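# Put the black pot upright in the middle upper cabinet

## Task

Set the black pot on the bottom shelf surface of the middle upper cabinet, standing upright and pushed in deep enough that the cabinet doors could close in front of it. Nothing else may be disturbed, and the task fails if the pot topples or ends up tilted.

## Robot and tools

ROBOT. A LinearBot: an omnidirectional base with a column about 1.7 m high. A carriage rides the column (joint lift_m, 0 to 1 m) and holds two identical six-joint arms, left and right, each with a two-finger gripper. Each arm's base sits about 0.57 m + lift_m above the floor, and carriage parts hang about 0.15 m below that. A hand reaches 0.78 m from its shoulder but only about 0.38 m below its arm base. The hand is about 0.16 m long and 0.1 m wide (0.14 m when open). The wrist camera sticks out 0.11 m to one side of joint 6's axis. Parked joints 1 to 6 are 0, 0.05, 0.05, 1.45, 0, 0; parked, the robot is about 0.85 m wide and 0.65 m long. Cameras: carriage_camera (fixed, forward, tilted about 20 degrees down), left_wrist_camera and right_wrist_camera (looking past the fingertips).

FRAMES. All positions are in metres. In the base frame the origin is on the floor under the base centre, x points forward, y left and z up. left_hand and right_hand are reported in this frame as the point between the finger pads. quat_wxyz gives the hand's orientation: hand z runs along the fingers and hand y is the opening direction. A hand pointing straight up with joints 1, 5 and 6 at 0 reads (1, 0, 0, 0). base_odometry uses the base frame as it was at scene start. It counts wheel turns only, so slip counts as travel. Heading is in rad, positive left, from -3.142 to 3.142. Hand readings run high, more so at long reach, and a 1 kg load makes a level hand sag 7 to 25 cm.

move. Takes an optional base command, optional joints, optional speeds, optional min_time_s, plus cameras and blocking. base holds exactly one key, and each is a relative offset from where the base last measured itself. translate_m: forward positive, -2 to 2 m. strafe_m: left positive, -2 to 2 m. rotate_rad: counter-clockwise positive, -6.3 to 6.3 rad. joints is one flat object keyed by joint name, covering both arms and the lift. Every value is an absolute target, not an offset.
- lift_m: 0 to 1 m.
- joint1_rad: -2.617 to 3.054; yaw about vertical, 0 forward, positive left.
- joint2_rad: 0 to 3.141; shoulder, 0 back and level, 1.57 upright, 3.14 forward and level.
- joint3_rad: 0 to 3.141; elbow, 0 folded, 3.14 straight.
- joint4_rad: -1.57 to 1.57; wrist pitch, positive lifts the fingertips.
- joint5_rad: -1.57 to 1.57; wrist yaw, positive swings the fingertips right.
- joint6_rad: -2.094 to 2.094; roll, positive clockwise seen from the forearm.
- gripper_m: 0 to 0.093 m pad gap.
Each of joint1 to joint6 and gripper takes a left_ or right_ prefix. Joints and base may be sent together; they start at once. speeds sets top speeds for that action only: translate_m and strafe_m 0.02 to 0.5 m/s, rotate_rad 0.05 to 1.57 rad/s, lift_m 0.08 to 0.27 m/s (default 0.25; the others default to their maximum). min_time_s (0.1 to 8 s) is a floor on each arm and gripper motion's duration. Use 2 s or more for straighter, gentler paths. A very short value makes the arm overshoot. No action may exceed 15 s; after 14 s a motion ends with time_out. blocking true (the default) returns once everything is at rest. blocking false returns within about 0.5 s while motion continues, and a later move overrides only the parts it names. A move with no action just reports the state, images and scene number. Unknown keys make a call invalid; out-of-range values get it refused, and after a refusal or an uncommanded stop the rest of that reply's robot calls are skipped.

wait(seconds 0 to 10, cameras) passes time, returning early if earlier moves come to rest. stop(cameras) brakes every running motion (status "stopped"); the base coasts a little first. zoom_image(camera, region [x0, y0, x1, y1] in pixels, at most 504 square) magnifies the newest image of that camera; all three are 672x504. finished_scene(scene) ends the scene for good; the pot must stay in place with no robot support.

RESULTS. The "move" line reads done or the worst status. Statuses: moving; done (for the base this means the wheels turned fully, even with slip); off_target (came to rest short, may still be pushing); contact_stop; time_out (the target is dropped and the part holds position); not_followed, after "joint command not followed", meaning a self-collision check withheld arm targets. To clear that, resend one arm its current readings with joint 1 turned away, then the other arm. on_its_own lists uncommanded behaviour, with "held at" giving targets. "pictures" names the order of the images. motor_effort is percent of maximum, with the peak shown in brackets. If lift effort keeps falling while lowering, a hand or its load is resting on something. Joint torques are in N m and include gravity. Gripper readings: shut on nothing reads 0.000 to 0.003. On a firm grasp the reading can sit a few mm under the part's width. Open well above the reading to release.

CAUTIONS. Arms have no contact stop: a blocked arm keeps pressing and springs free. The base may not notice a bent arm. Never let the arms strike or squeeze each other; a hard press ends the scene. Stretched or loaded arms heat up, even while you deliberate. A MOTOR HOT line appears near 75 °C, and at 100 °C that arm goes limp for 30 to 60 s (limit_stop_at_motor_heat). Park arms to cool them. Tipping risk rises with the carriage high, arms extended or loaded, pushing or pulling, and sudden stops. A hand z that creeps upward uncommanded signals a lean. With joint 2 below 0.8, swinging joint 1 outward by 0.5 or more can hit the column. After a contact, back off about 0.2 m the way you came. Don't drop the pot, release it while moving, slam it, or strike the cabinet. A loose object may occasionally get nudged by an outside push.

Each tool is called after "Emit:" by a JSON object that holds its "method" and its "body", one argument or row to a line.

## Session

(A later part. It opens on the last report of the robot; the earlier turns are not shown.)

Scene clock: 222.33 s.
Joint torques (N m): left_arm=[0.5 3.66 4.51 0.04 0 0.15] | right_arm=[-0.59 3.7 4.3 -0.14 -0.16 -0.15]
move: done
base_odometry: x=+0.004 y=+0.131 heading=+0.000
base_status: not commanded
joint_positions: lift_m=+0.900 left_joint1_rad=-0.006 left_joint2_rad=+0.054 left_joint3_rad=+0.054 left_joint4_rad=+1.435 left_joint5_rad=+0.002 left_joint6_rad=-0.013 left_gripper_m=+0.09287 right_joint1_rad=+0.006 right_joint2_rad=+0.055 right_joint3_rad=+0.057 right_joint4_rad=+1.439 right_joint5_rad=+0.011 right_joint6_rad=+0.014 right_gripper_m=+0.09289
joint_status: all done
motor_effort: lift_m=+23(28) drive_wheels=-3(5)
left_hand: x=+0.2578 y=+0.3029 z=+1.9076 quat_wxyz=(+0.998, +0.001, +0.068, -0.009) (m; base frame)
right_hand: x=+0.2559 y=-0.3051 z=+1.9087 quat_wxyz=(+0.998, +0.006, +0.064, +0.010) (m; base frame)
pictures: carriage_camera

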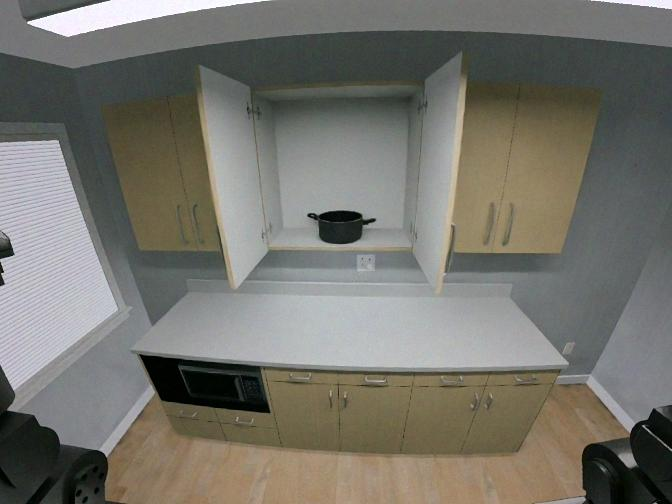

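Emit:
{"method": "move", "body": {
  "joints": {"lift_m": 0.3}
}}

Emit:
{"method": "wait", "body": {
  "seconds": 10
}}

Emit:
{"method": "wait", "body": {
  "seconds": 10
}}

Emit:
{"method": "wait", "body": {
  "seconds": 10
}}

Emit:
{"method": "wait", "body": {
  "seconds": 10
}}

Emit:
{"method": "wait", "body": {
  "seconds": 10
}}

Emit:
{"method": "wait", "body": {
  "seconds": 10
}}

Emit:
{"method": "wait", "body": {
  "seconds": 10
}}

Emit:
{"method": "wait", "body": {
  "seconds": 10
}}

Emit:
{"method": "wait", "body": {
  "seconds": 10
}}

Emit:
{"method": "wait", "body": {
  "seconds": 10
}}

Emit:
{"method": "wait", "body": {
  "seconds": 10
}}

Emit:
{"method": "wait", "body": {
  "seconds": 10
}}

Emit:
{"method": "wait", "body": {
  "seconds": 10
}}

Emit:
{"method": "wait", "body": {
  "seconds": 10
}}

Emit:
{"method": "wait", "body": {
  "seconds": 10
}}

Emit:
{"method": "wait", "body": {
  "seconds": 10
}}

Emit:
{"method": "wait", "body": {
  "seconds": 10
}}

Emit:
{"method": "wait", "body": {
  "seconds": 10
}}

Emit:
{"method": "wait", "body": {
  "seconds": 10
}}

Emit:
{"method": "wait", "body": {
  "seconds": 10
}}

Emit:
{"method": "wait", "body": {
  "seconds": 10
}}

Emit:
{"method": "wait", "body": {
  "seconds": 10
}}

Emit:
{"method": "wait", "body": {
  "seconds": 10
}}

Emit:
{"method": "wait", "body": {
  "seconds": 10
}}

Emit:
{"method": "wait", "body": {
  "seconds": 10
}}

Emit:
{"method": "wait", "body": {
  "seconds": 10
}}

Emit:
{"method": "wait", "body": {
  "seconds": 10
}}

Emit:
{"method": "wait", "body": {
  "seconds": 10
}}

Emit:
{"method": "wait", "body": {
  "seconds": 10
}}

Emit:
{"method": "wait", "body": {
  "seconds": 10,
  "cameras": ["carriage_camera"]
}}

Scene clock: 231.30 s.
Joint torques (N m): left_arm=[0.54 4 5 0 0.01 0.14] | right_arm=[-0.57 4.12 4.72 -0.16 -0.14 -0.13]
move: done
base_odometry: x=+0.004 y=+0.131 heading=+0.000
base_status: not commanded
joint_positions: lift_m=+0.300 left_joint1_rad=-0.006 left_joint2_rad=+0.051 left_joint3_rad=+0.048 left_joint4_rad=+1.438 left_joint5_rad=+0.002 left_joint6_rad=-0.011 left_gripper_m=+0.09287 right_joint1_rad=+0.006 right_joint2_rad=+0.052 right_joint3_rad=+0.052 right_joint4_rad=+1.443 right_joint5_rad=+0.011 right_joint6_rad=+0.012 right_gripper_m=+0.09289
joint_status: all done
motor_effort: lift_m=+21(22) drive_wheels=-1(4)
left_hand: x=+0.2575 y=+0.3029 z=+1.3065 quat_wxyz=(+0.998, +0.001, +0.067, -0.009) (m; base frame)
right_hand: x=+0.2558 y=-0.3051 z=+1.3075 quat_wxyz=(+0.998, +0.005, +0.064, +0.009) (m; base frame)
pictures: none

Scene clock: 241.30 s.
Joint torques (N m): left_arm=[0.55 4.01 4.97 -0.01 0.01 0.14] | right_arm=[-0.54 4.15 4.81 -0.16 -0.13 -0.15]
base_odometry: x=+0.004 y=+0.131 heading=+0.000
base_status: not commanded
joint_positions: lift_m=+0.300 left_joint1_rad=-0.006 left_joint2_rad=+0.051 left_joint3_rad=+0.048 left_joint4_rad=+1.438 left_joint5_rad=+0.002 left_joint6_rad=-0.011 left_gripper_m=+0.09287 right_joint1_rad=+0.006 right_joint2_rad=+0.052 right_joint3_rad=+0.052 right_joint4_rad=+1.443 right_joint5_rad=+0.011 right_joint6_rad=+0.012 right_gripper_m=+0.09289
joint_status: all done
motor_effort: lift_m=+21(22) drive_wheels=-3(4)
left_hand: x=+0.2575 y=+0.3029 z=+1.3065 quat_wxyz=(+0.998, +0.001, +0.067, -0.009) (m; base frame)
right_hand: x=+0.2558 y=-0.3051 z=+1.3075 quat_wxyz=(+0.998, +0.005, +0.064, +0.009) (m; base frame)
wait: 10.00 s; at rest by 0.27 s
pictures: none

Scene clock: 251.30 s.
Joint torques (N m): left_arm=[0.54 4.04 5.01 0 0 0.13] | right_arm=[-0.55 4.08 4.79 -0.17 -0.15 -0.14]
base_odometry: x=+0.004 y=+0.131 heading=+0.000
base_status: not commanded
joint_positions: lift_m=+0.300 left_joint1_rad=-0.006 left_joint2_rad=+0.051 left_joint3_rad=+0.048 left_joint4_rad=+1.438 left_joint5_rad=+0.002 left_joint6_rad=-0.011 left_gripper_m=+0.09287 right_joint1_rad=+0.006 right_joint2_rad=+0.052 right_joint3_rad=+0.052 right_joint4_rad=+1.443 right_joint5_rad=+0.011 right_joint6_rad=+0.012 right_gripper_m=+0.09289
joint_status: all done
motor_effort: lift_m=+21(22) drive_wheels=-1(4)
left_hand: x=+0.2575 y=+0.3029 z=+1.3065 quat_wxyz=(+0.998, +0.001, +0.067, -0.009) (m; base frame)
right_hand: x=+0.2558 y=-0.3051 z=+1.3075 quat_wxyz=(+0.998, +0.005, +0.064, +0.009) (m; base frame)
wait: 10.00 s; at rest by 0.27 s
pictures: none

Scene clock: 261.30 s.
Joint torques (N m): left_arm=[0.54 4 5 0 0.02 0.15] | right_arm=[-0.5 4.11 4.74 -0.17 -0.15 -0.16]
base_odometry: x=+0.004 y=+0.131 heading=+0.000
base_status: not commanded
joint_positions: lift_m=+0.300 left_joint1_rad=-0.006 left_joint2_rad=+0.051 left_joint3_rad=+0.048 left_joint4_rad=+1.438 left_joint5_rad=+0.002 left_joint6_rad=-0.011 left_gripper_m=+0.09287 right_joint1_rad=+0.006 right_joint2_rad=+0.052 right_joint3_rad=+0.052 right_joint4_rad=+1.443 right_joint5_rad=+0.011 right_joint6_rad=+0.012 right_gripper_m=+0.09289
joint_status: all done
motor_effort: lift_m=+21(22) drive_wheels=-3(4)
left_hand: x=+0.2575 y=+0.3029 z=+1.3065 quat_wxyz=(+0.998, +0.001, +0.067, -0.009) (m; base frame)
right_hand: x=+0.2558 y=-0.3051 z=+1.3075 quat_wxyz=(+0.998, +0.005, +0.064, +0.009) (m; base frame)
wait: 10.00 s; at rest by 0.27 s
pictures: none

Scene clock: 271.30 s.
Joint torques (N m): left_arm=[0.5 4 5.04 -0.01 0 0.15] | right_arm=[-0.64 4.08 4.85 -0.16 -0.16 -0.15]
base_odometry: x=+0.004 y=+0.131 heading=+0.000
base_status: not commanded
joint_positions: lift_m=+0.300 left_joint1_rad=-0.006 left_joint2_rad=+0.051 left_joint3_rad=+0.048 left_joint4_rad=+1.438 left_joint5_rad=+0.002 left_joint6_rad=-0.011 left_gripper_m=+0.09287 right_joint1_rad=+0.006 right_joint2_rad=+0.052 right_joint3_rad=+0.052 right_joint4_rad=+1.443 right_joint5_rad=+0.011 right_joint6_rad=+0.012 right_gripper_m=+0.09289
joint_status: all done
motor_effort: lift_m=+21(22) drive_wheels=-3(4)
left_hand: x=+0.2575 y=+0.3029 z=+1.3065 quat_wxyz=(+0.998, +0.001, +0.067, -0.009) (m; base frame)
right_hand: x=+0.2558 y=-0.3051 z=+1.3075 quat_wxyz=(+0.998, +0.005, +0.064, +0.009) (m; base frame)
wait: 10.00 s; at rest by 0.27 s
pictures: none

Scene clock: 281.30 s.
Joint torques (N m): left_arm=[0.53 4 4.96 -0.01 0.02 0.14] | right_arm=[-0.5 4.15 4.81 -0.16 -0.17 -0.13]
base_odometry: x=+0.004 y=+0.131 heading=+0.000
base_status: not commanded
joint_positions: lift_m=+0.300 left_joint1_rad=-0.006 left_joint2_rad=+0.051 left_joint3_rad=+0.048 left_joint4_rad=+1.438 left_joint5_rad=+0.002 left_joint6_rad=-0.011 left_gripper_m=+0.09287 right_joint1_rad=+0.006 right_joint2_rad=+0.052 right_joint3_rad=+0.052 right_joint4_rad=+1.443 right_joint5_rad=+0.011 right_joint6_rad=+0.012 right_gripper_m=+0.09289
joint_status: all done
motor_effort: lift_m=+21(22) drive_wheels=-3(4)
left_hand: x=+0.2575 y=+0.3029 z=+1.3065 quat_wxyz=(+0.998, +0.001, +0.067, -0.009) (m; base frame)
right_hand: x=+0.2558 y=-0.3051 z=+1.3075 quat_wxyz=(+0.998, +0.005, +0.064, +0.009) (m; base frame)
wait: 10.00 s; at rest by 0.27 s
pictures: none

Scene clock: 291.30 s.
Joint torques (N m): left_arm=[0.58 4 5 -0.01 0.02 0.14] | right_arm=[-0.59 4.1 4.74 -0.15 -0.15 -0.15]
base_odometry: x=+0.004 y=+0.131 heading=+0.000
base_status: not commanded
joint_positions: lift_m=+0.300 left_joint1_rad=-0.006 left_joint2_rad=+0.051 left_joint3_rad=+0.048 left_joint4_rad=+1.438 left_joint5_rad=+0.002 left_joint6_rad=-0.011 left_gripper_m=+0.09287 right_joint1_rad=+0.006 right_joint2_rad=+0.052 right_joint3_rad=+0.052 right_joint4_rad=+1.443 right_joint5_rad=+0.011 right_joint6_rad=+0.012 right_gripper_m=+0.09289
joint_status: all done
motor_effort: lift_m=+21(22) drive_wheels=-3(4)
left_hand: x=+0.2575 y=+0.3029 z=+1.3065 quat_wxyz=(+0.998, +0.001, +0.067, -0.009) (m; base frame)
right_hand: x=+0.2558 y=-0.3051 z=+1.3075 quat_wxyz=(+0.998, +0.005, +0.064, +0.009) (m; base frame)
wait: 10.00 s; at rest by 0.27 s
pictures: none

Scene clock: 301.30 s.
Joint torques (N m): left_arm=[0.55 4.03 4.97 0 0.03 0.15] | right_arm=[-0.49 4.1 4.77 -0.16 -0.17 -0.14]
base_odometry: x=+0.004 y=+0.131 heading=+0.000
base_status: not commanded
joint_positions: lift_m=+0.300 left_joint1_rad=-0.006 left_joint2_rad=+0.051 left_joint3_rad=+0.048 left_joint4_rad=+1.438 left_joint5_rad=+0.002 left_joint6_rad=-0.011 left_gripper_m=+0.09287 right_joint1_rad=+0.006 right_joint2_rad=+0.052 right_joint3_rad=+0.052 right_joint4_rad=+1.443 right_joint5_rad=+0.011 right_joint6_rad=+0.012 right_gripper_m=+0.09289
joint_status: all done
motor_effort: lift_m=+21(22) drive_wheels=-3(4)
left_hand: x=+0.2575 y=+0.3029 z=+1.3065 quat_wxyz=(+0.998, +0.001, +0.067, -0.009) (m; base frame)
right_hand: x=+0.2558 y=-0.3051 z=+1.3075 quat_wxyz=(+0.998, +0.005, +0.064, +0.009) (m; base frame)
wait: 10.00 s; at rest by 0.27 s
pictures: none

Scene clock: 311.30 s.
Joint torques (N m): left_arm=[0.57 4.04 5.03 0 0.02 0.14] | right_arm=[-0.57 4.12 4.75 -0.15 -0.15 -0.14]
base_odometry: x=+0.004 y=+0.131 heading=+0.000
base_status: not commanded
joint_positions: lift_m=+0.300 left_joint1_rad=-0.006 left_joint2_rad=+0.051 left_joint3_rad=+0.048 left_joint4_rad=+1.438 left_joint5_rad=+0.002 left_joint6_rad=-0.011 left_gripper_m=+0.09287 right_joint1_rad=+0.006 right_joint2_rad=+0.052 right_joint3_rad=+0.052 right_joint4_rad=+1.443 right_joint5_rad=+0.011 right_joint6_rad=+0.012 right_gripper_m=+0.09289
joint_status: all done
motor_effort: lift_m=+21(22) drive_wheels=-3(4)
left_hand: x=+0.2575 y=+0.3029 z=+1.3065 quat_wxyz=(+0.998, +0.001, +0.067, -0.009) (m; base frame)
right_hand: x=+0.2558 y=-0.3051 z=+1.3075 quat_wxyz=(+0.998, +0.005, +0.064, +0.009) (m; base frame)
wait: 10.00 s; at rest by 0.27 s
pictures: none

Scene clock: 321.30 s.
Joint torques (N m): left_arm=[0.61 3.99 5 -0.01 0 0.14] | right_arm=[-0.58 4.07 4.74 -0.16 -0.17 -0.13]
base_odometry: x=+0.004 y=+0.131 heading=+0.000
base_status: not commanded
joint_positions: lift_m=+0.300 left_joint1_rad=-0.006 left_joint2_rad=+0.051 left_joint3_rad=+0.048 left_joint4_rad=+1.438 left_joint5_rad=+0.002 left_joint6_rad=-0.011 left_gripper_m=+0.09287 right_joint1_rad=+0.006 right_joint2_rad=+0.052 right_joint3_rad=+0.052 right_joint4_rad=+1.443 right_joint5_rad=+0.011 right_joint6_rad=+0.012 right_gripper_m=+0.09289
joint_status: all done
motor_effort: lift_m=+21(22) drive_wheels=-2(4)
left_hand: x=+0.2575 y=+0.3029 z=+1.3065 quat_wxyz=(+0.998, +0.001, +0.067, -0.009) (m; base frame)
right_hand: x=+0.2558 y=-0.3051 z=+1.3075 quat_wxyz=(+0.998, +0.005, +0.064, +0.009) (m; base frame)
wait: 10.00 s; at rest by 0.27 s
pictures: none

Scene clock: 331.30 s.
Joint torques (N m): left_arm=[0.55 3.97 5 -0.02 0.01 0.14] | right_arm=[-0.61 4.12 4.72 -0.17 -0.15 -0.12]
base_odometry: x=+0.004 y=+0.131 heading=+0.000
base_status: not commanded
joint_positions: lift_m=+0.300 left_joint1_rad=-0.006 left_joint2_rad=+0.051 left_joint3_rad=+0.048 left_joint4_rad=+1.438 left_joint5_rad=+0.002 left_joint6_rad=-0.011 left_gripper_m=+0.09287 right_joint1_rad=+0.006 right_joint2_rad=+0.052 right_joint3_rad=+0.052 right_joint4_rad=+1.443 right_joint5_rad=+0.011 right_joint6_rad=+0.012 right_gripper_m=+0.09289
joint_status: all done
motor_effort: lift_m=+21(22) drive_wheels=-2(4)
left_hand: x=+0.2575 y=+0.3029 z=+1.3065 quat_wxyz=(+0.998, +0.001, +0.067, -0.009) (m; base frame)
right_hand: x=+0.2558 y=-0.3051 z=+1.3075 quat_wxyz=(+0.998, +0.005, +0.064, +0.009) (m; base frame)
wait: 10.00 s; at rest by 0.27 s
pictures: none

Scene clock: 341.30 s.
Joint torques (N m): left_arm=[0.51 4.07 5.01 0 0.01 0.14] | right_arm=[-0.61 4.21 4.77 -0.18 -0.15 -0.16]
base_odometry: x=+0.004 y=+0.131 heading=+0.000
base_status: not commanded
joint_positions: lift_m=+0.300 left_joint1_rad=-0.006 left_joint2_rad=+0.051 left_joint3_rad=+0.048 left_joint4_rad=+1.438 left_joint5_rad=+0.002 left_joint6_rad=-0.011 left_gripper_m=+0.09287 right_joint1_rad=+0.006 right_joint2_rad=+0.052 right_joint3_rad=+0.052 right_joint4_rad=+1.443 right_joint5_rad=+0.011 right_joint6_rad=+0.012 right_gripper_m=+0.09289
joint_status: all done
motor_effort: lift_m=+21(22) drive_wheels=-2(4)
left_hand: x=+0.2575 y=+0.3029 z=+1.3065 quat_wxyz=(+0.998, +0.001, +0.067, -0.009) (m; base frame)
right_hand: x=+0.2558 y=-0.3051 z=+1.3075 quat_wxyz=(+0.998, +0.005, +0.064, +0.009) (m; base frame)
wait: 10.00 s; at rest by 0.27 s
pictures: none

Scene clock: 351.30 s.
Joint torques (N m): left_arm=[0.58 4.05 5.04 -0.01 0.01 0.15] | right_arm=[-0.57 4.21 4.79 -0.16 -0.15 -0.15]
base_odometry: x=+0.004 y=+0.131 heading=+0.000
base_status: not commanded
joint_positions: lift_m=+0.300 left_joint1_rad=-0.006 left_joint2_rad=+0.051 left_joint3_rad=+0.048 left_joint4_rad=+1.438 left_joint5_rad=+0.002 left_joint6_rad=-0.011 left_gripper_m=+0.09287 right_joint1_rad=+0.006 right_joint2_rad=+0.052 right_joint3_rad=+0.052 right_joint4_rad=+1.443 right_joint5_rad=+0.011 right_joint6_rad=+0.012 right_gripper_m=+0.09289
joint_status: all done
motor_effort: lift_m=+21(22) drive_wheels=-2(4)
left_hand: x=+0.2575 y=+0.3029 z=+1.3065 quat_wxyz=(+0.998, +0.001, +0.067, -0.009) (m; base frame)
right_hand: x=+0.2558 y=-0.3051 z=+1.3075 quat_wxyz=(+0.998, +0.005, +0.064, +0.009) (m; base frame)
wait: 10.00 s; at rest by 0.27 s
pictures: none

Scene clock: 361.30 s.
Joint torques (N m): left_arm=[0.57 4 5.04 -0.01 -0.01 0.15] | right_arm=[-0.54 4.1 4.78 -0.16 -0.14 -0.14]
base_odometry: x=+0.004 y=+0.131 heading=+0.000
base_status: not commanded
joint_positions: lift_m=+0.300 left_joint1_rad=-0.006 left_joint2_rad=+0.051 left_joint3_rad=+0.048 left_joint4_rad=+1.438 left_joint5_rad=+0.002 left_joint6_rad=-0.011 left_gripper_m=+0.09287 right_joint1_rad=+0.006 right_joint2_rad=+0.052 right_joint3_rad=+0.052 right_joint4_rad=+1.443 right_joint5_rad=+0.011 right_joint6_rad=+0.012 right_gripper_m=+0.09289
joint_status: all done
motor_effort: lift_m=+21(22) drive_wheels=-2(4)
left_hand: x=+0.2575 y=+0.3029 z=+1.3065 quat_wxyz=(+0.998, +0.001, +0.067, -0.009) (m; base frame)
right_hand: x=+0.2558 y=-0.3051 z=+1.3075 quat_wxyz=(+0.998, +0.005, +0.064, +0.009) (m; base frame)
wait: 10.00 s; at rest by 0.27 s
pictures: none

Scene clock: 371.30 s.
Joint torques (N m): left_arm=[0.54 4 5.03 0 0.01 0.16] | right_arm=[-0.61 4.16 4.82 -0.16 -0.17 -0.15]
base_odometry: x=+0.004 y=+0.131 heading=+0.000
base_status: not commanded
joint_positions: lift_m=+0.300 left_joint1_rad=-0.006 left_joint2_rad=+0.051 left_joint3_rad=+0.048 left_joint4_rad=+1.438 left_joint5_rad=+0.002 left_joint6_rad=-0.011 left_gripper_m=+0.09287 right_joint1_rad=+0.006 right_joint2_rad=+0.052 right_joint3_rad=+0.052 right_joint4_rad=+1.443 right_joint5_rad=+0.011 right_joint6_rad=+0.012 right_gripper_m=+0.09289
joint_status: all done
motor_effort: lift_m=+21(22) drive_wheels=-3(4)
left_hand: x=+0.2575 y=+0.3029 z=+1.3065 quat_wxyz=(+0.998, +0.001, +0.067, -0.009) (m; base frame)
right_hand: x=+0.2558 y=-0.3051 z=+1.3075 quat_wxyz=(+0.998, +0.005, +0.064, +0.009) (m; base frame)
wait: 10.00 s; at rest by 0.27 s
pictures: none

Scene clock: 381.30 s.
Joint torques (N m): left_arm=[0.53 3.96 5 0.01 0.01 0.15] | right_arm=[-0.58 4.14 4.75 -0.17 -0.15 -0.15]
base_odometry: x=+0.004 y=+0.131 heading=+0.000
base_status: not commanded
joint_positions: lift_m=+0.300 left_joint1_rad=-0.006 left_joint2_rad=+0.051 left_joint3_rad=+0.048 left_joint4_rad=+1.438 left_joint5_rad=+0.002 left_joint6_rad=-0.011 left_gripper_m=+0.09287 right_joint1_rad=+0.006 right_joint2_rad=+0.052 right_joint3_rad=+0.052 right_joint4_rad=+1.443 right_joint5_rad=+0.011 right_joint6_rad=+0.012 right_gripper_m=+0.09289
joint_status: all done
motor_effort: lift_m=+21(22) drive_wheels=-3(4)
left_hand: x=+0.2575 y=+0.3029 z=+1.3065 quat_wxyz=(+0.998, +0.001, +0.067, -0.009) (m; base frame)
right_hand: x=+0.2558 y=-0.3051 z=+1.3075 quat_wxyz=(+0.998, +0.005, +0.064, +0.009) (m; base frame)
wait: 10.00 s; at rest by 0.27 s
pictures: none

Scene clock: 391.30 s.
Joint torques (N m): left_arm=[0.55 4.05 5.04 0 0.01 0.14] | right_arm=[-0.57 4.15 4.77 -0.15 -0.14 -0.15]
base_odometry: x=+0.004 y=+0.131 heading=+0.000
base_status: not commanded
joint_positions: lift_m=+0.300 left_joint1_rad=-0.006 left_joint2_rad=+0.051 left_joint3_rad=+0.048 left_joint4_rad=+1.438 left_joint5_rad=+0.002 left_joint6_rad=-0.011 left_gripper_m=+0.09287 right_joint1_rad=+0.006 right_joint2_rad=+0.052 right_joint3_rad=+0.052 right_joint4_rad=+1.443 right_joint5_rad=+0.011 right_joint6_rad=+0.012 right_gripper_m=+0.09289
joint_status: all done
motor_effort: lift_m=+21(22) drive_wheels=-4(4)
left_hand: x=+0.2575 y=+0.3029 z=+1.3065 quat_wxyz=(+0.998, +0.001, +0.067, -0.009) (m; base frame)
right_hand: x=+0.2558 y=-0.3051 z=+1.3075 quat_wxyz=(+0.998, +0.005, +0.064, +0.009) (m; base frame)
wait: 10.00 s; at rest by 0.27 s
pictures: none

Scene clock: 401.30 s.
Joint torques (N m): left_arm=[0.5 4.05 5 0 0.02 0.14] | right_arm=[-0.57 4.14 4.83 -0.17 -0.14 -0.14]
base_odometry: x=+0.004 y=+0.131 heading=+0.000
base_status: not commanded
joint_positions: lift_m=+0.300 left_joint1_rad=-0.006 left_joint2_rad=+0.051 left_joint3_rad=+0.048 left_joint4_rad=+1.438 left_joint5_rad=+0.002 left_joint6_rad=-0.011 left_gripper_m=+0.09287 right_joint1_rad=+0.006 right_joint2_rad=+0.052 right_joint3_rad=+0.052 right_joint4_rad=+1.443 right_joint5_rad=+0.011 right_joint6_rad=+0.012 right_gripper_m=+0.09289
joint_status: all done
motor_effort: lift_m=+21(22) drive_wheels=-2(4)
left_hand: x=+0.2575 y=+0.3029 z=+1.3065 quat_wxyz=(+0.998, +0.001, +0.067, -0.009) (m; base frame)
right_hand: x=+0.2558 y=-0.3051 z=+1.3075 quat_wxyz=(+0.998, +0.005, +0.064, +0.009) (m; base frame)
wait: 10.00 s; at rest by 0.27 s
pictures: none

Scene clock: 411.30 s.
Joint torques (N m): left_arm=[0.5 3.99 5.03 0 0.01 0.13] | right_arm=[-0.57 4.14 4.72 -0.17 -0.15 -0.16]
base_odometry: x=+0.004 y=+0.131 heading=+0.000
base_status: not commanded
joint_positions: lift_m=+0.300 left_joint1_rad=-0.006 left_joint2_rad=+0.051 left_joint3_rad=+0.048 left_joint4_rad=+1.438 left_joint5_rad=+0.002 left_joint6_rad=-0.011 left_gripper_m=+0.09287 right_joint1_rad=+0.006 right_joint2_rad=+0.052 right_joint3_rad=+0.052 right_joint4_rad=+1.443 right_joint5_rad=+0.011 right_joint6_rad=+0.012 right_gripper_m=+0.09289
joint_status: all done
motor_effort: lift_m=+21(22) drive_wheels=-3(4)
left_hand: x=+0.2575 y=+0.3029 z=+1.3065 quat_wxyz=(+0.998, +0.001, +0.067, -0.009) (m; base frame)
right_hand: x=+0.2558 y=-0.3051 z=+1.3075 quat_wxyz=(+0.998, +0.005, +0.064, +0.009) (m; base frame)
wait: 10.00 s; at rest by 0.27 s
pictures: none

Scene clock: 421.30 s.
Joint torques (N m): left_arm=[0.54 4.03 5.01 -0.01 0.02 0.16] | right_arm=[-0.59 4.1 4.74 -0.18 -0.15 -0.13]
base_odometry: x=+0.004 y=+0.131 heading=+0.000
base_status: not commanded
joint_positions: lift_m=+0.300 left_joint1_rad=-0.006 left_joint2_rad=+0.051 left_joint3_rad=+0.048 left_joint4_rad=+1.438 left_joint5_rad=+0.002 left_joint6_rad=-0.011 left_gripper_m=+0.09287 right_joint1_rad=+0.006 right_joint2_rad=+0.052 right_joint3_rad=+0.052 right_joint4_rad=+1.443 right_joint5_rad=+0.011 right_joint6_rad=+0.012 right_gripper_m=+0.09289
joint_status: all done
motor_effort: lift_m=+21(22) drive_wheels=-3(4)
left_hand: x=+0.2575 y=+0.3029 z=+1.3065 quat_wxyz=(+0.998, +0.001, +0.067, -0.009) (m; base frame)
right_hand: x=+0.2558 y=-0.3051 z=+1.3075 quat_wxyz=(+0.998, +0.005, +0.064, +0.009) (m; base frame)
wait: 10.00 s; at rest by 0.27 s
pictures: none

Scene clock: 431.30 s.
Joint torques (N m): left_arm=[0.55 3.99 4.96 0 0 0.15] | right_arm=[-0.57 4.15 4.72 -0.17 -0.16 -0.18]
base_odometry: x=+0.004 y=+0.131 heading=+0.000
base_status: not commanded
joint_positions: lift_m=+0.300 left_joint1_rad=-0.006 left_joint2_rad=+0.051 left_joint3_rad=+0.048 left_joint4_rad=+1.438 left_joint5_rad=+0.002 left_joint6_rad=-0.011 left_gripper_m=+0.09287 right_joint1_rad=+0.006 right_joint2_rad=+0.052 right_joint3_rad=+0.052 right_joint4_rad=+1.443 right_joint5_rad=+0.011 right_joint6_rad=+0.012 right_gripper_m=+0.09289
joint_status: all done
motor_effort: lift_m=+21(22) drive_wheels=-2(4)
left_hand: x=+0.2575 y=+0.3029 z=+1.3065 quat_wxyz=(+0.998, +0.001, +0.067, -0.009) (m; base frame)
right_hand: x=+0.2558 y=-0.3051 z=+1.3075 quat_wxyz=(+0.998, +0.005, +0.064, +0.009) (m; base frame)
wait: 10.00 s; at rest by 0.27 s
pictures: none

Scene clock: 441.30 s.
Joint torques (N m): left_arm=[0.53 4 4.94 -0.01 0.01 0.15] | right_arm=[-0.55 4.14 4.82 -0.17 -0.17 -0.14]
base_odometry: x=+0.004 y=+0.131 heading=+0.000
base_status: not commanded
joint_positions: lift_m=+0.300 left_joint1_rad=-0.006 left_joint2_rad=+0.051 left_joint3_rad=+0.048 left_joint4_rad=+1.438 left_joint5_rad=+0.002 left_joint6_rad=-0.011 left_gripper_m=+0.09287 right_joint1_rad=+0.006 right_joint2_rad=+0.052 right_joint3_rad=+0.052 right_joint4_rad=+1.443 right_joint5_rad=+0.011 right_joint6_rad=+0.012 right_gripper_m=+0.09289
joint_status: all done
motor_effort: lift_m=+21(22) drive_wheels=-3(4)
left_hand: x=+0.2575 y=+0.3029 z=+1.3065 quat_wxyz=(+0.998, +0.001, +0.067, -0.009) (m; base frame)
right_hand: x=+0.2558 y=-0.3051 z=+1.3075 quat_wxyz=(+0.998, +0.005, +0.064, +0.009) (m; base frame)
wait: 10.00 s; at rest by 0.27 s
pictures: none

Scene clock: 451.30 s.
Joint torques (N m): left_arm=[0.5 4 5.01 0 0.01 0.15] | right_arm=[-0.55 4.1 4.7 -0.17 -0.18 -0.15]
base_odometry: x=+0.004 y=+0.131 heading=+0.000
base_status: not commanded
joint_positions: lift_m=+0.300 left_joint1_rad=-0.006 left_joint2_rad=+0.051 left_joint3_rad=+0.048 left_joint4_rad=+1.438 left_joint5_rad=+0.002 left_joint6_rad=-0.011 left_gripper_m=+0.09287 right_joint1_rad=+0.006 right_joint2_rad=+0.052 right_joint3_rad=+0.052 right_joint4_rad=+1.443 right_joint5_rad=+0.011 right_joint6_rad=+0.012 right_gripper_m=+0.09289
joint_status: all done
motor_effort: lift_m=+21(22) drive_wheels=-3(4)
left_hand: x=+0.2575 y=+0.3029 z=+1.3065 quat_wxyz=(+0.998, +0.001, +0.067, -0.009) (m; base frame)
right_hand: x=+0.2558 y=-0.3051 z=+1.3075 quat_wxyz=(+0.998, +0.005, +0.064, +0.009) (m; base frame)
wait: 10.00 s; at rest by 0.27 s
pictures: none

Scene clock: 461.30 s.
Joint torques (N m): left_arm=[0.54 3.95 4.98 -0.01 -0.01 0.16] | right_arm=[-0.55 4.07 4.75 -0.17 -0.15 -0.15]
base_odometry: x=+0.004 y=+0.131 heading=+0.000
base_status: not commanded
joint_positions: lift_m=+0.300 left_joint1_rad=-0.006 left_joint2_rad=+0.051 left_joint3_rad=+0.048 left_joint4_rad=+1.438 left_joint5_rad=+0.002 left_joint6_rad=-0.011 left_gripper_m=+0.09287 right_joint1_rad=+0.006 right_joint2_rad=+0.052 right_joint3_rad=+0.052 right_joint4_rad=+1.443 right_joint5_rad=+0.011 right_joint6_rad=+0.012 right_gripper_m=+0.09289
joint_status: all done
motor_effort: lift_m=+21(22) drive_wheels=-3(4)
left_hand: x=+0.2575 y=+0.3029 z=+1.3065 quat_wxyz=(+0.998, +0.001, +0.067, -0.009) (m; base frame)
right_hand: x=+0.2558 y=-0.3051 z=+1.3075 quat_wxyz=(+0.998, +0.005, +0.064, +0.009) (m; base frame)
wait: 10.00 s; at rest by 0.27 s
pictures: none

Scene clock: 471.30 s.
Joint torques (N m): left_arm=[0.59 3.96 4.96 -0.01 0.02 0.16] | right_arm=[-0.58 4.19 4.79 -0.16 -0.15 -0.15]
base_odometry: x=+0.004 y=+0.131 heading=+0.000
base_status: not commanded
joint_positions: lift_m=+0.300 left_joint1_rad=-0.006 left_joint2_rad=+0.051 left_joint3_rad=+0.048 left_joint4_rad=+1.438 left_joint5_rad=+0.002 left_joint6_rad=-0.011 left_gripper_m=+0.09287 right_joint1_rad=+0.006 right_joint2_rad=+0.052 right_joint3_rad=+0.052 right_joint4_rad=+1.443 right_joint5_rad=+0.011 right_joint6_rad=+0.012 right_gripper_m=+0.09289
joint_status: all done
motor_effort: lift_m=+21(22) drive_wheels=-3(4)
left_hand: x=+0.2575 y=+0.3029 z=+1.3065 quat_wxyz=(+0.998, +0.001, +0.067, -0.009) (m; base frame)
right_hand: x=+0.2558 y=-0.3051 z=+1.3075 quat_wxyz=(+0.998, +0.005, +0.064, +0.009) (m; base frame)
wait: 10.00 s; at rest by 0.27 s
pictures: none

Scene clock: 481.30 s.
Joint torques (N m): left_arm=[0.53 3.97 5.01 -0.01 0.01 0.15] | right_arm=[-0.57 4.1 4.75 -0.16 -0.13 -0.15]
base_odometry: x=+0.004 y=+0.131 heading=+0.000
base_status: not commanded
joint_positions: lift_m=+0.300 left_joint1_rad=-0.006 left_joint2_rad=+0.051 left_joint3_rad=+0.048 left_joint4_rad=+1.438 left_joint5_rad=+0.002 left_joint6_rad=-0.011 left_gripper_m=+0.09287 right_joint1_rad=+0.006 right_joint2_rad=+0.052 right_joint3_rad=+0.052 right_joint4_rad=+1.443 right_joint5_rad=+0.011 right_joint6_rad=+0.012 right_gripper_m=+0.09289
joint_status: all done
motor_effort: lift_m=+21(22) drive_wheels=-2(4)
left_hand: x=+0.2575 y=+0.3029 z=+1.3065 quat_wxyz=(+0.998, +0.001, +0.067, -0.009) (m; base frame)
right_hand: x=+0.2558 y=-0.3051 z=+1.3075 quat_wxyz=(+0.998, +0.005, +0.064, +0.009) (m; base frame)
wait: 10.00 s; at rest by 0.27 s
pictures: none

Scene clock: 491.30 s.
Joint torques (N m): left_arm=[0.53 4.05 4.97 0.02 0 0.15] | right_arm=[-0.58 4.16 4.74 -0.14 -0.18 -0.14]
base_odometry: x=+0.004 y=+0.131 heading=+0.000
base_status: not commanded
joint_positions: lift_m=+0.300 left_joint1_rad=-0.006 left_joint2_rad=+0.051 left_joint3_rad=+0.048 left_joint4_rad=+1.438 left_joint5_rad=+0.002 left_joint6_rad=-0.011 left_gripper_m=+0.09287 right_joint1_rad=+0.006 right_joint2_rad=+0.052 right_joint3_rad=+0.052 right_joint4_rad=+1.443 right_joint5_rad=+0.011 right_joint6_rad=+0.012 right_gripper_m=+0.09289
joint_status: all done
motor_effort: lift_m=+21(22) drive_wheels=-3(4)
left_hand: x=+0.2575 y=+0.3029 z=+1.3065 quat_wxyz=(+0.998, +0.001, +0.067, -0.009) (m; base frame)
right_hand: x=+0.2558 y=-0.3051 z=+1.3075 quat_wxyz=(+0.998, +0.005, +0.064, +0.009) (m; base frame)
wait: 10.00 s; at rest by 0.27 s
pictures: none

Scene clock: 501.30 s.
Joint torques (N m): left_arm=[0.51 4.04 5 0.01 0.02 0.15] | right_arm=[-0.58 4.15 4.74 -0.17 -0.14 -0.15]
base_odometry: x=+0.004 y=+0.131 heading=+0.000
base_status: not commanded
joint_positions: lift_m=+0.300 left_joint1_rad=-0.006 left_joint2_rad=+0.051 left_joint3_rad=+0.048 left_joint4_rad=+1.438 left_joint5_rad=+0.002 left_joint6_rad=-0.011 left_gripper_m=+0.09287 right_joint1_rad=+0.006 right_joint2_rad=+0.052 right_joint3_rad=+0.052 right_joint4_rad=+1.443 right_joint5_rad=+0.011 right_joint6_rad=+0.012 right_gripper_m=+0.09289
joint_status: all done
motor_effort: lift_m=+21(22) drive_wheels=-3(4)
left_hand: x=+0.2575 y=+0.3029 z=+1.3065 quat_wxyz=(+0.998, +0.001, +0.067, -0.009) (m; base frame)
right_hand: x=+0.2558 y=-0.3051 z=+1.3075 quat_wxyz=(+0.998, +0.005, +0.064, +0.009) (m; base frame)
wait: 10.00 s; at rest by 0.27 s
pictures: none

Scene clock: 511.30 s.
Joint torques (N m): left_arm=[0.54 4.01 5 -0.01 0.01 0.15] | right_arm=[-0.58 4.12 4.72 -0.15 -0.15 -0.15]
base_odometry: x=+0.004 y=+0.131 heading=+0.000
base_status: not commanded
joint_positions: lift_m=+0.300 left_joint1_rad=-0.006 left_joint2_rad=+0.051 left_joint3_rad=+0.048 left_joint4_rad=+1.438 left_joint5_rad=+0.002 left_joint6_rad=-0.011 left_gripper_m=+0.09287 right_joint1_rad=+0.006 right_joint2_rad=+0.052 right_joint3_rad=+0.052 right_joint4_rad=+1.443 right_joint5_rad=+0.011 right_joint6_rad=+0.012 right_gripper_m=+0.09289
joint_status: all done
motor_effort: lift_m=+21(22) drive_wheels=-3(4)
left_hand: x=+0.2575 y=+0.3029 z=+1.3065 quat_wxyz=(+0.998, +0.001, +0.067, -0.009) (m; base frame)
right_hand: x=+0.2558 y=-0.3051 z=+1.3075 quat_wxyz=(+0.998, +0.005, +0.064, +0.009) (m; base frame)
wait: 10.00 s; at rest by 0.27 s
pictures: none

Scene clock: 521.30 s.
Joint torques (N m): left_arm=[0.54 3.99 5.03 -0.01 0.02 0.16] | right_arm=[-0.51 4.14 4.83 -0.18 -0.15 -0.14]
base_odometry: x=+0.004 y=+0.131 heading=+0.000
base_status: not commanded
joint_positions: lift_m=+0.300 left_joint1_rad=-0.006 left_joint2_rad=+0.051 left_joint3_rad=+0.048 left_joint4_rad=+1.438 left_joint5_rad=+0.002 left_joint6_rad=-0.011 left_gripper_m=+0.09287 right_joint1_rad=+0.006 right_joint2_rad=+0.052 right_joint3_rad=+0.052 right_joint4_rad=+1.443 right_joint5_rad=+0.011 right_joint6_rad=+0.012 right_gripper_m=+0.09289
joint_status: all done
motor_effort: lift_m=+21(22) drive_wheels=-3(4)
left_hand: x=+0.2575 y=+0.3029 z=+1.3065 quat_wxyz=(+0.998, +0.001, +0.067, -0.009) (m; base frame)
right_hand: x=+0.2558 y=-0.3051 z=+1.3075 quat_wxyz=(+0.998, +0.005, +0.064, +0.009) (m; base frame)
wait: 10.00 s; at rest by 0.27 s
pictures: none

Scene clock: 531.30 s.
Joint torques (N m): left_arm=[0.51 3.97 4.98 0 0.01 0.15] | right_arm=[-0.58 4.08 4.83 -0.16 -0.15 -0.15]
base_odometry: x=+0.004 y=+0.131 heading=+0.000
base_status: not commanded
joint_positions: lift_m=+0.300 left_joint1_rad=-0.006 left_joint2_rad=+0.051 left_joint3_rad=+0.048 left_joint4_rad=+1.438 left_joint5_rad=+0.002 left_joint6_rad=-0.011 left_gripper_m=+0.09287 right_joint1_rad=+0.006 right_joint2_rad=+0.052 right_joint3_rad=+0.052 right_joint4_rad=+1.443 right_joint5_rad=+0.011 right_joint6_rad=+0.012 right_gripper_m=+0.09289
joint_status: all done
motor_effort: lift_m=+21(22) drive_wheels=-3(4)
left_hand: x=+0.2575 y=+0.3029 z=+1.3065 quat_wxyz=(+0.998, +0.001, +0.067, -0.009) (m; base frame)
right_hand: x=+0.2558 y=-0.3051 z=+1.3075 quat_wxyz=(+0.998, +0.005, +0.064, +0.009) (m; base frame)
wait: 10.00 s; at rest by 0.27 s
pictures: carriage_camera

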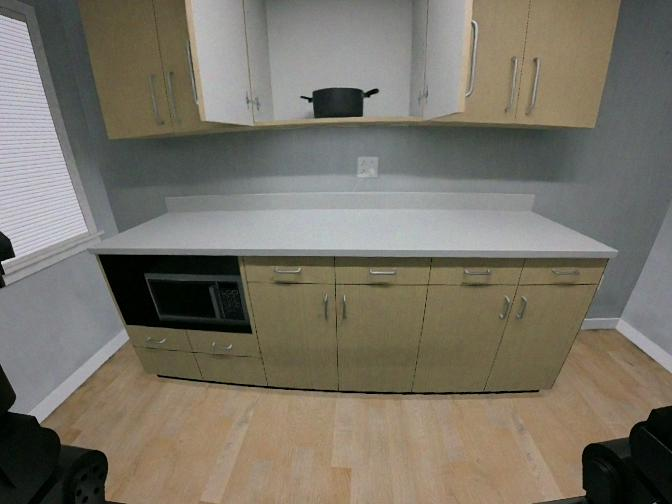

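Emit:
{"method": "finished_scene", "body": {
  "scene": 1
}}

The scene is finished: the task was done.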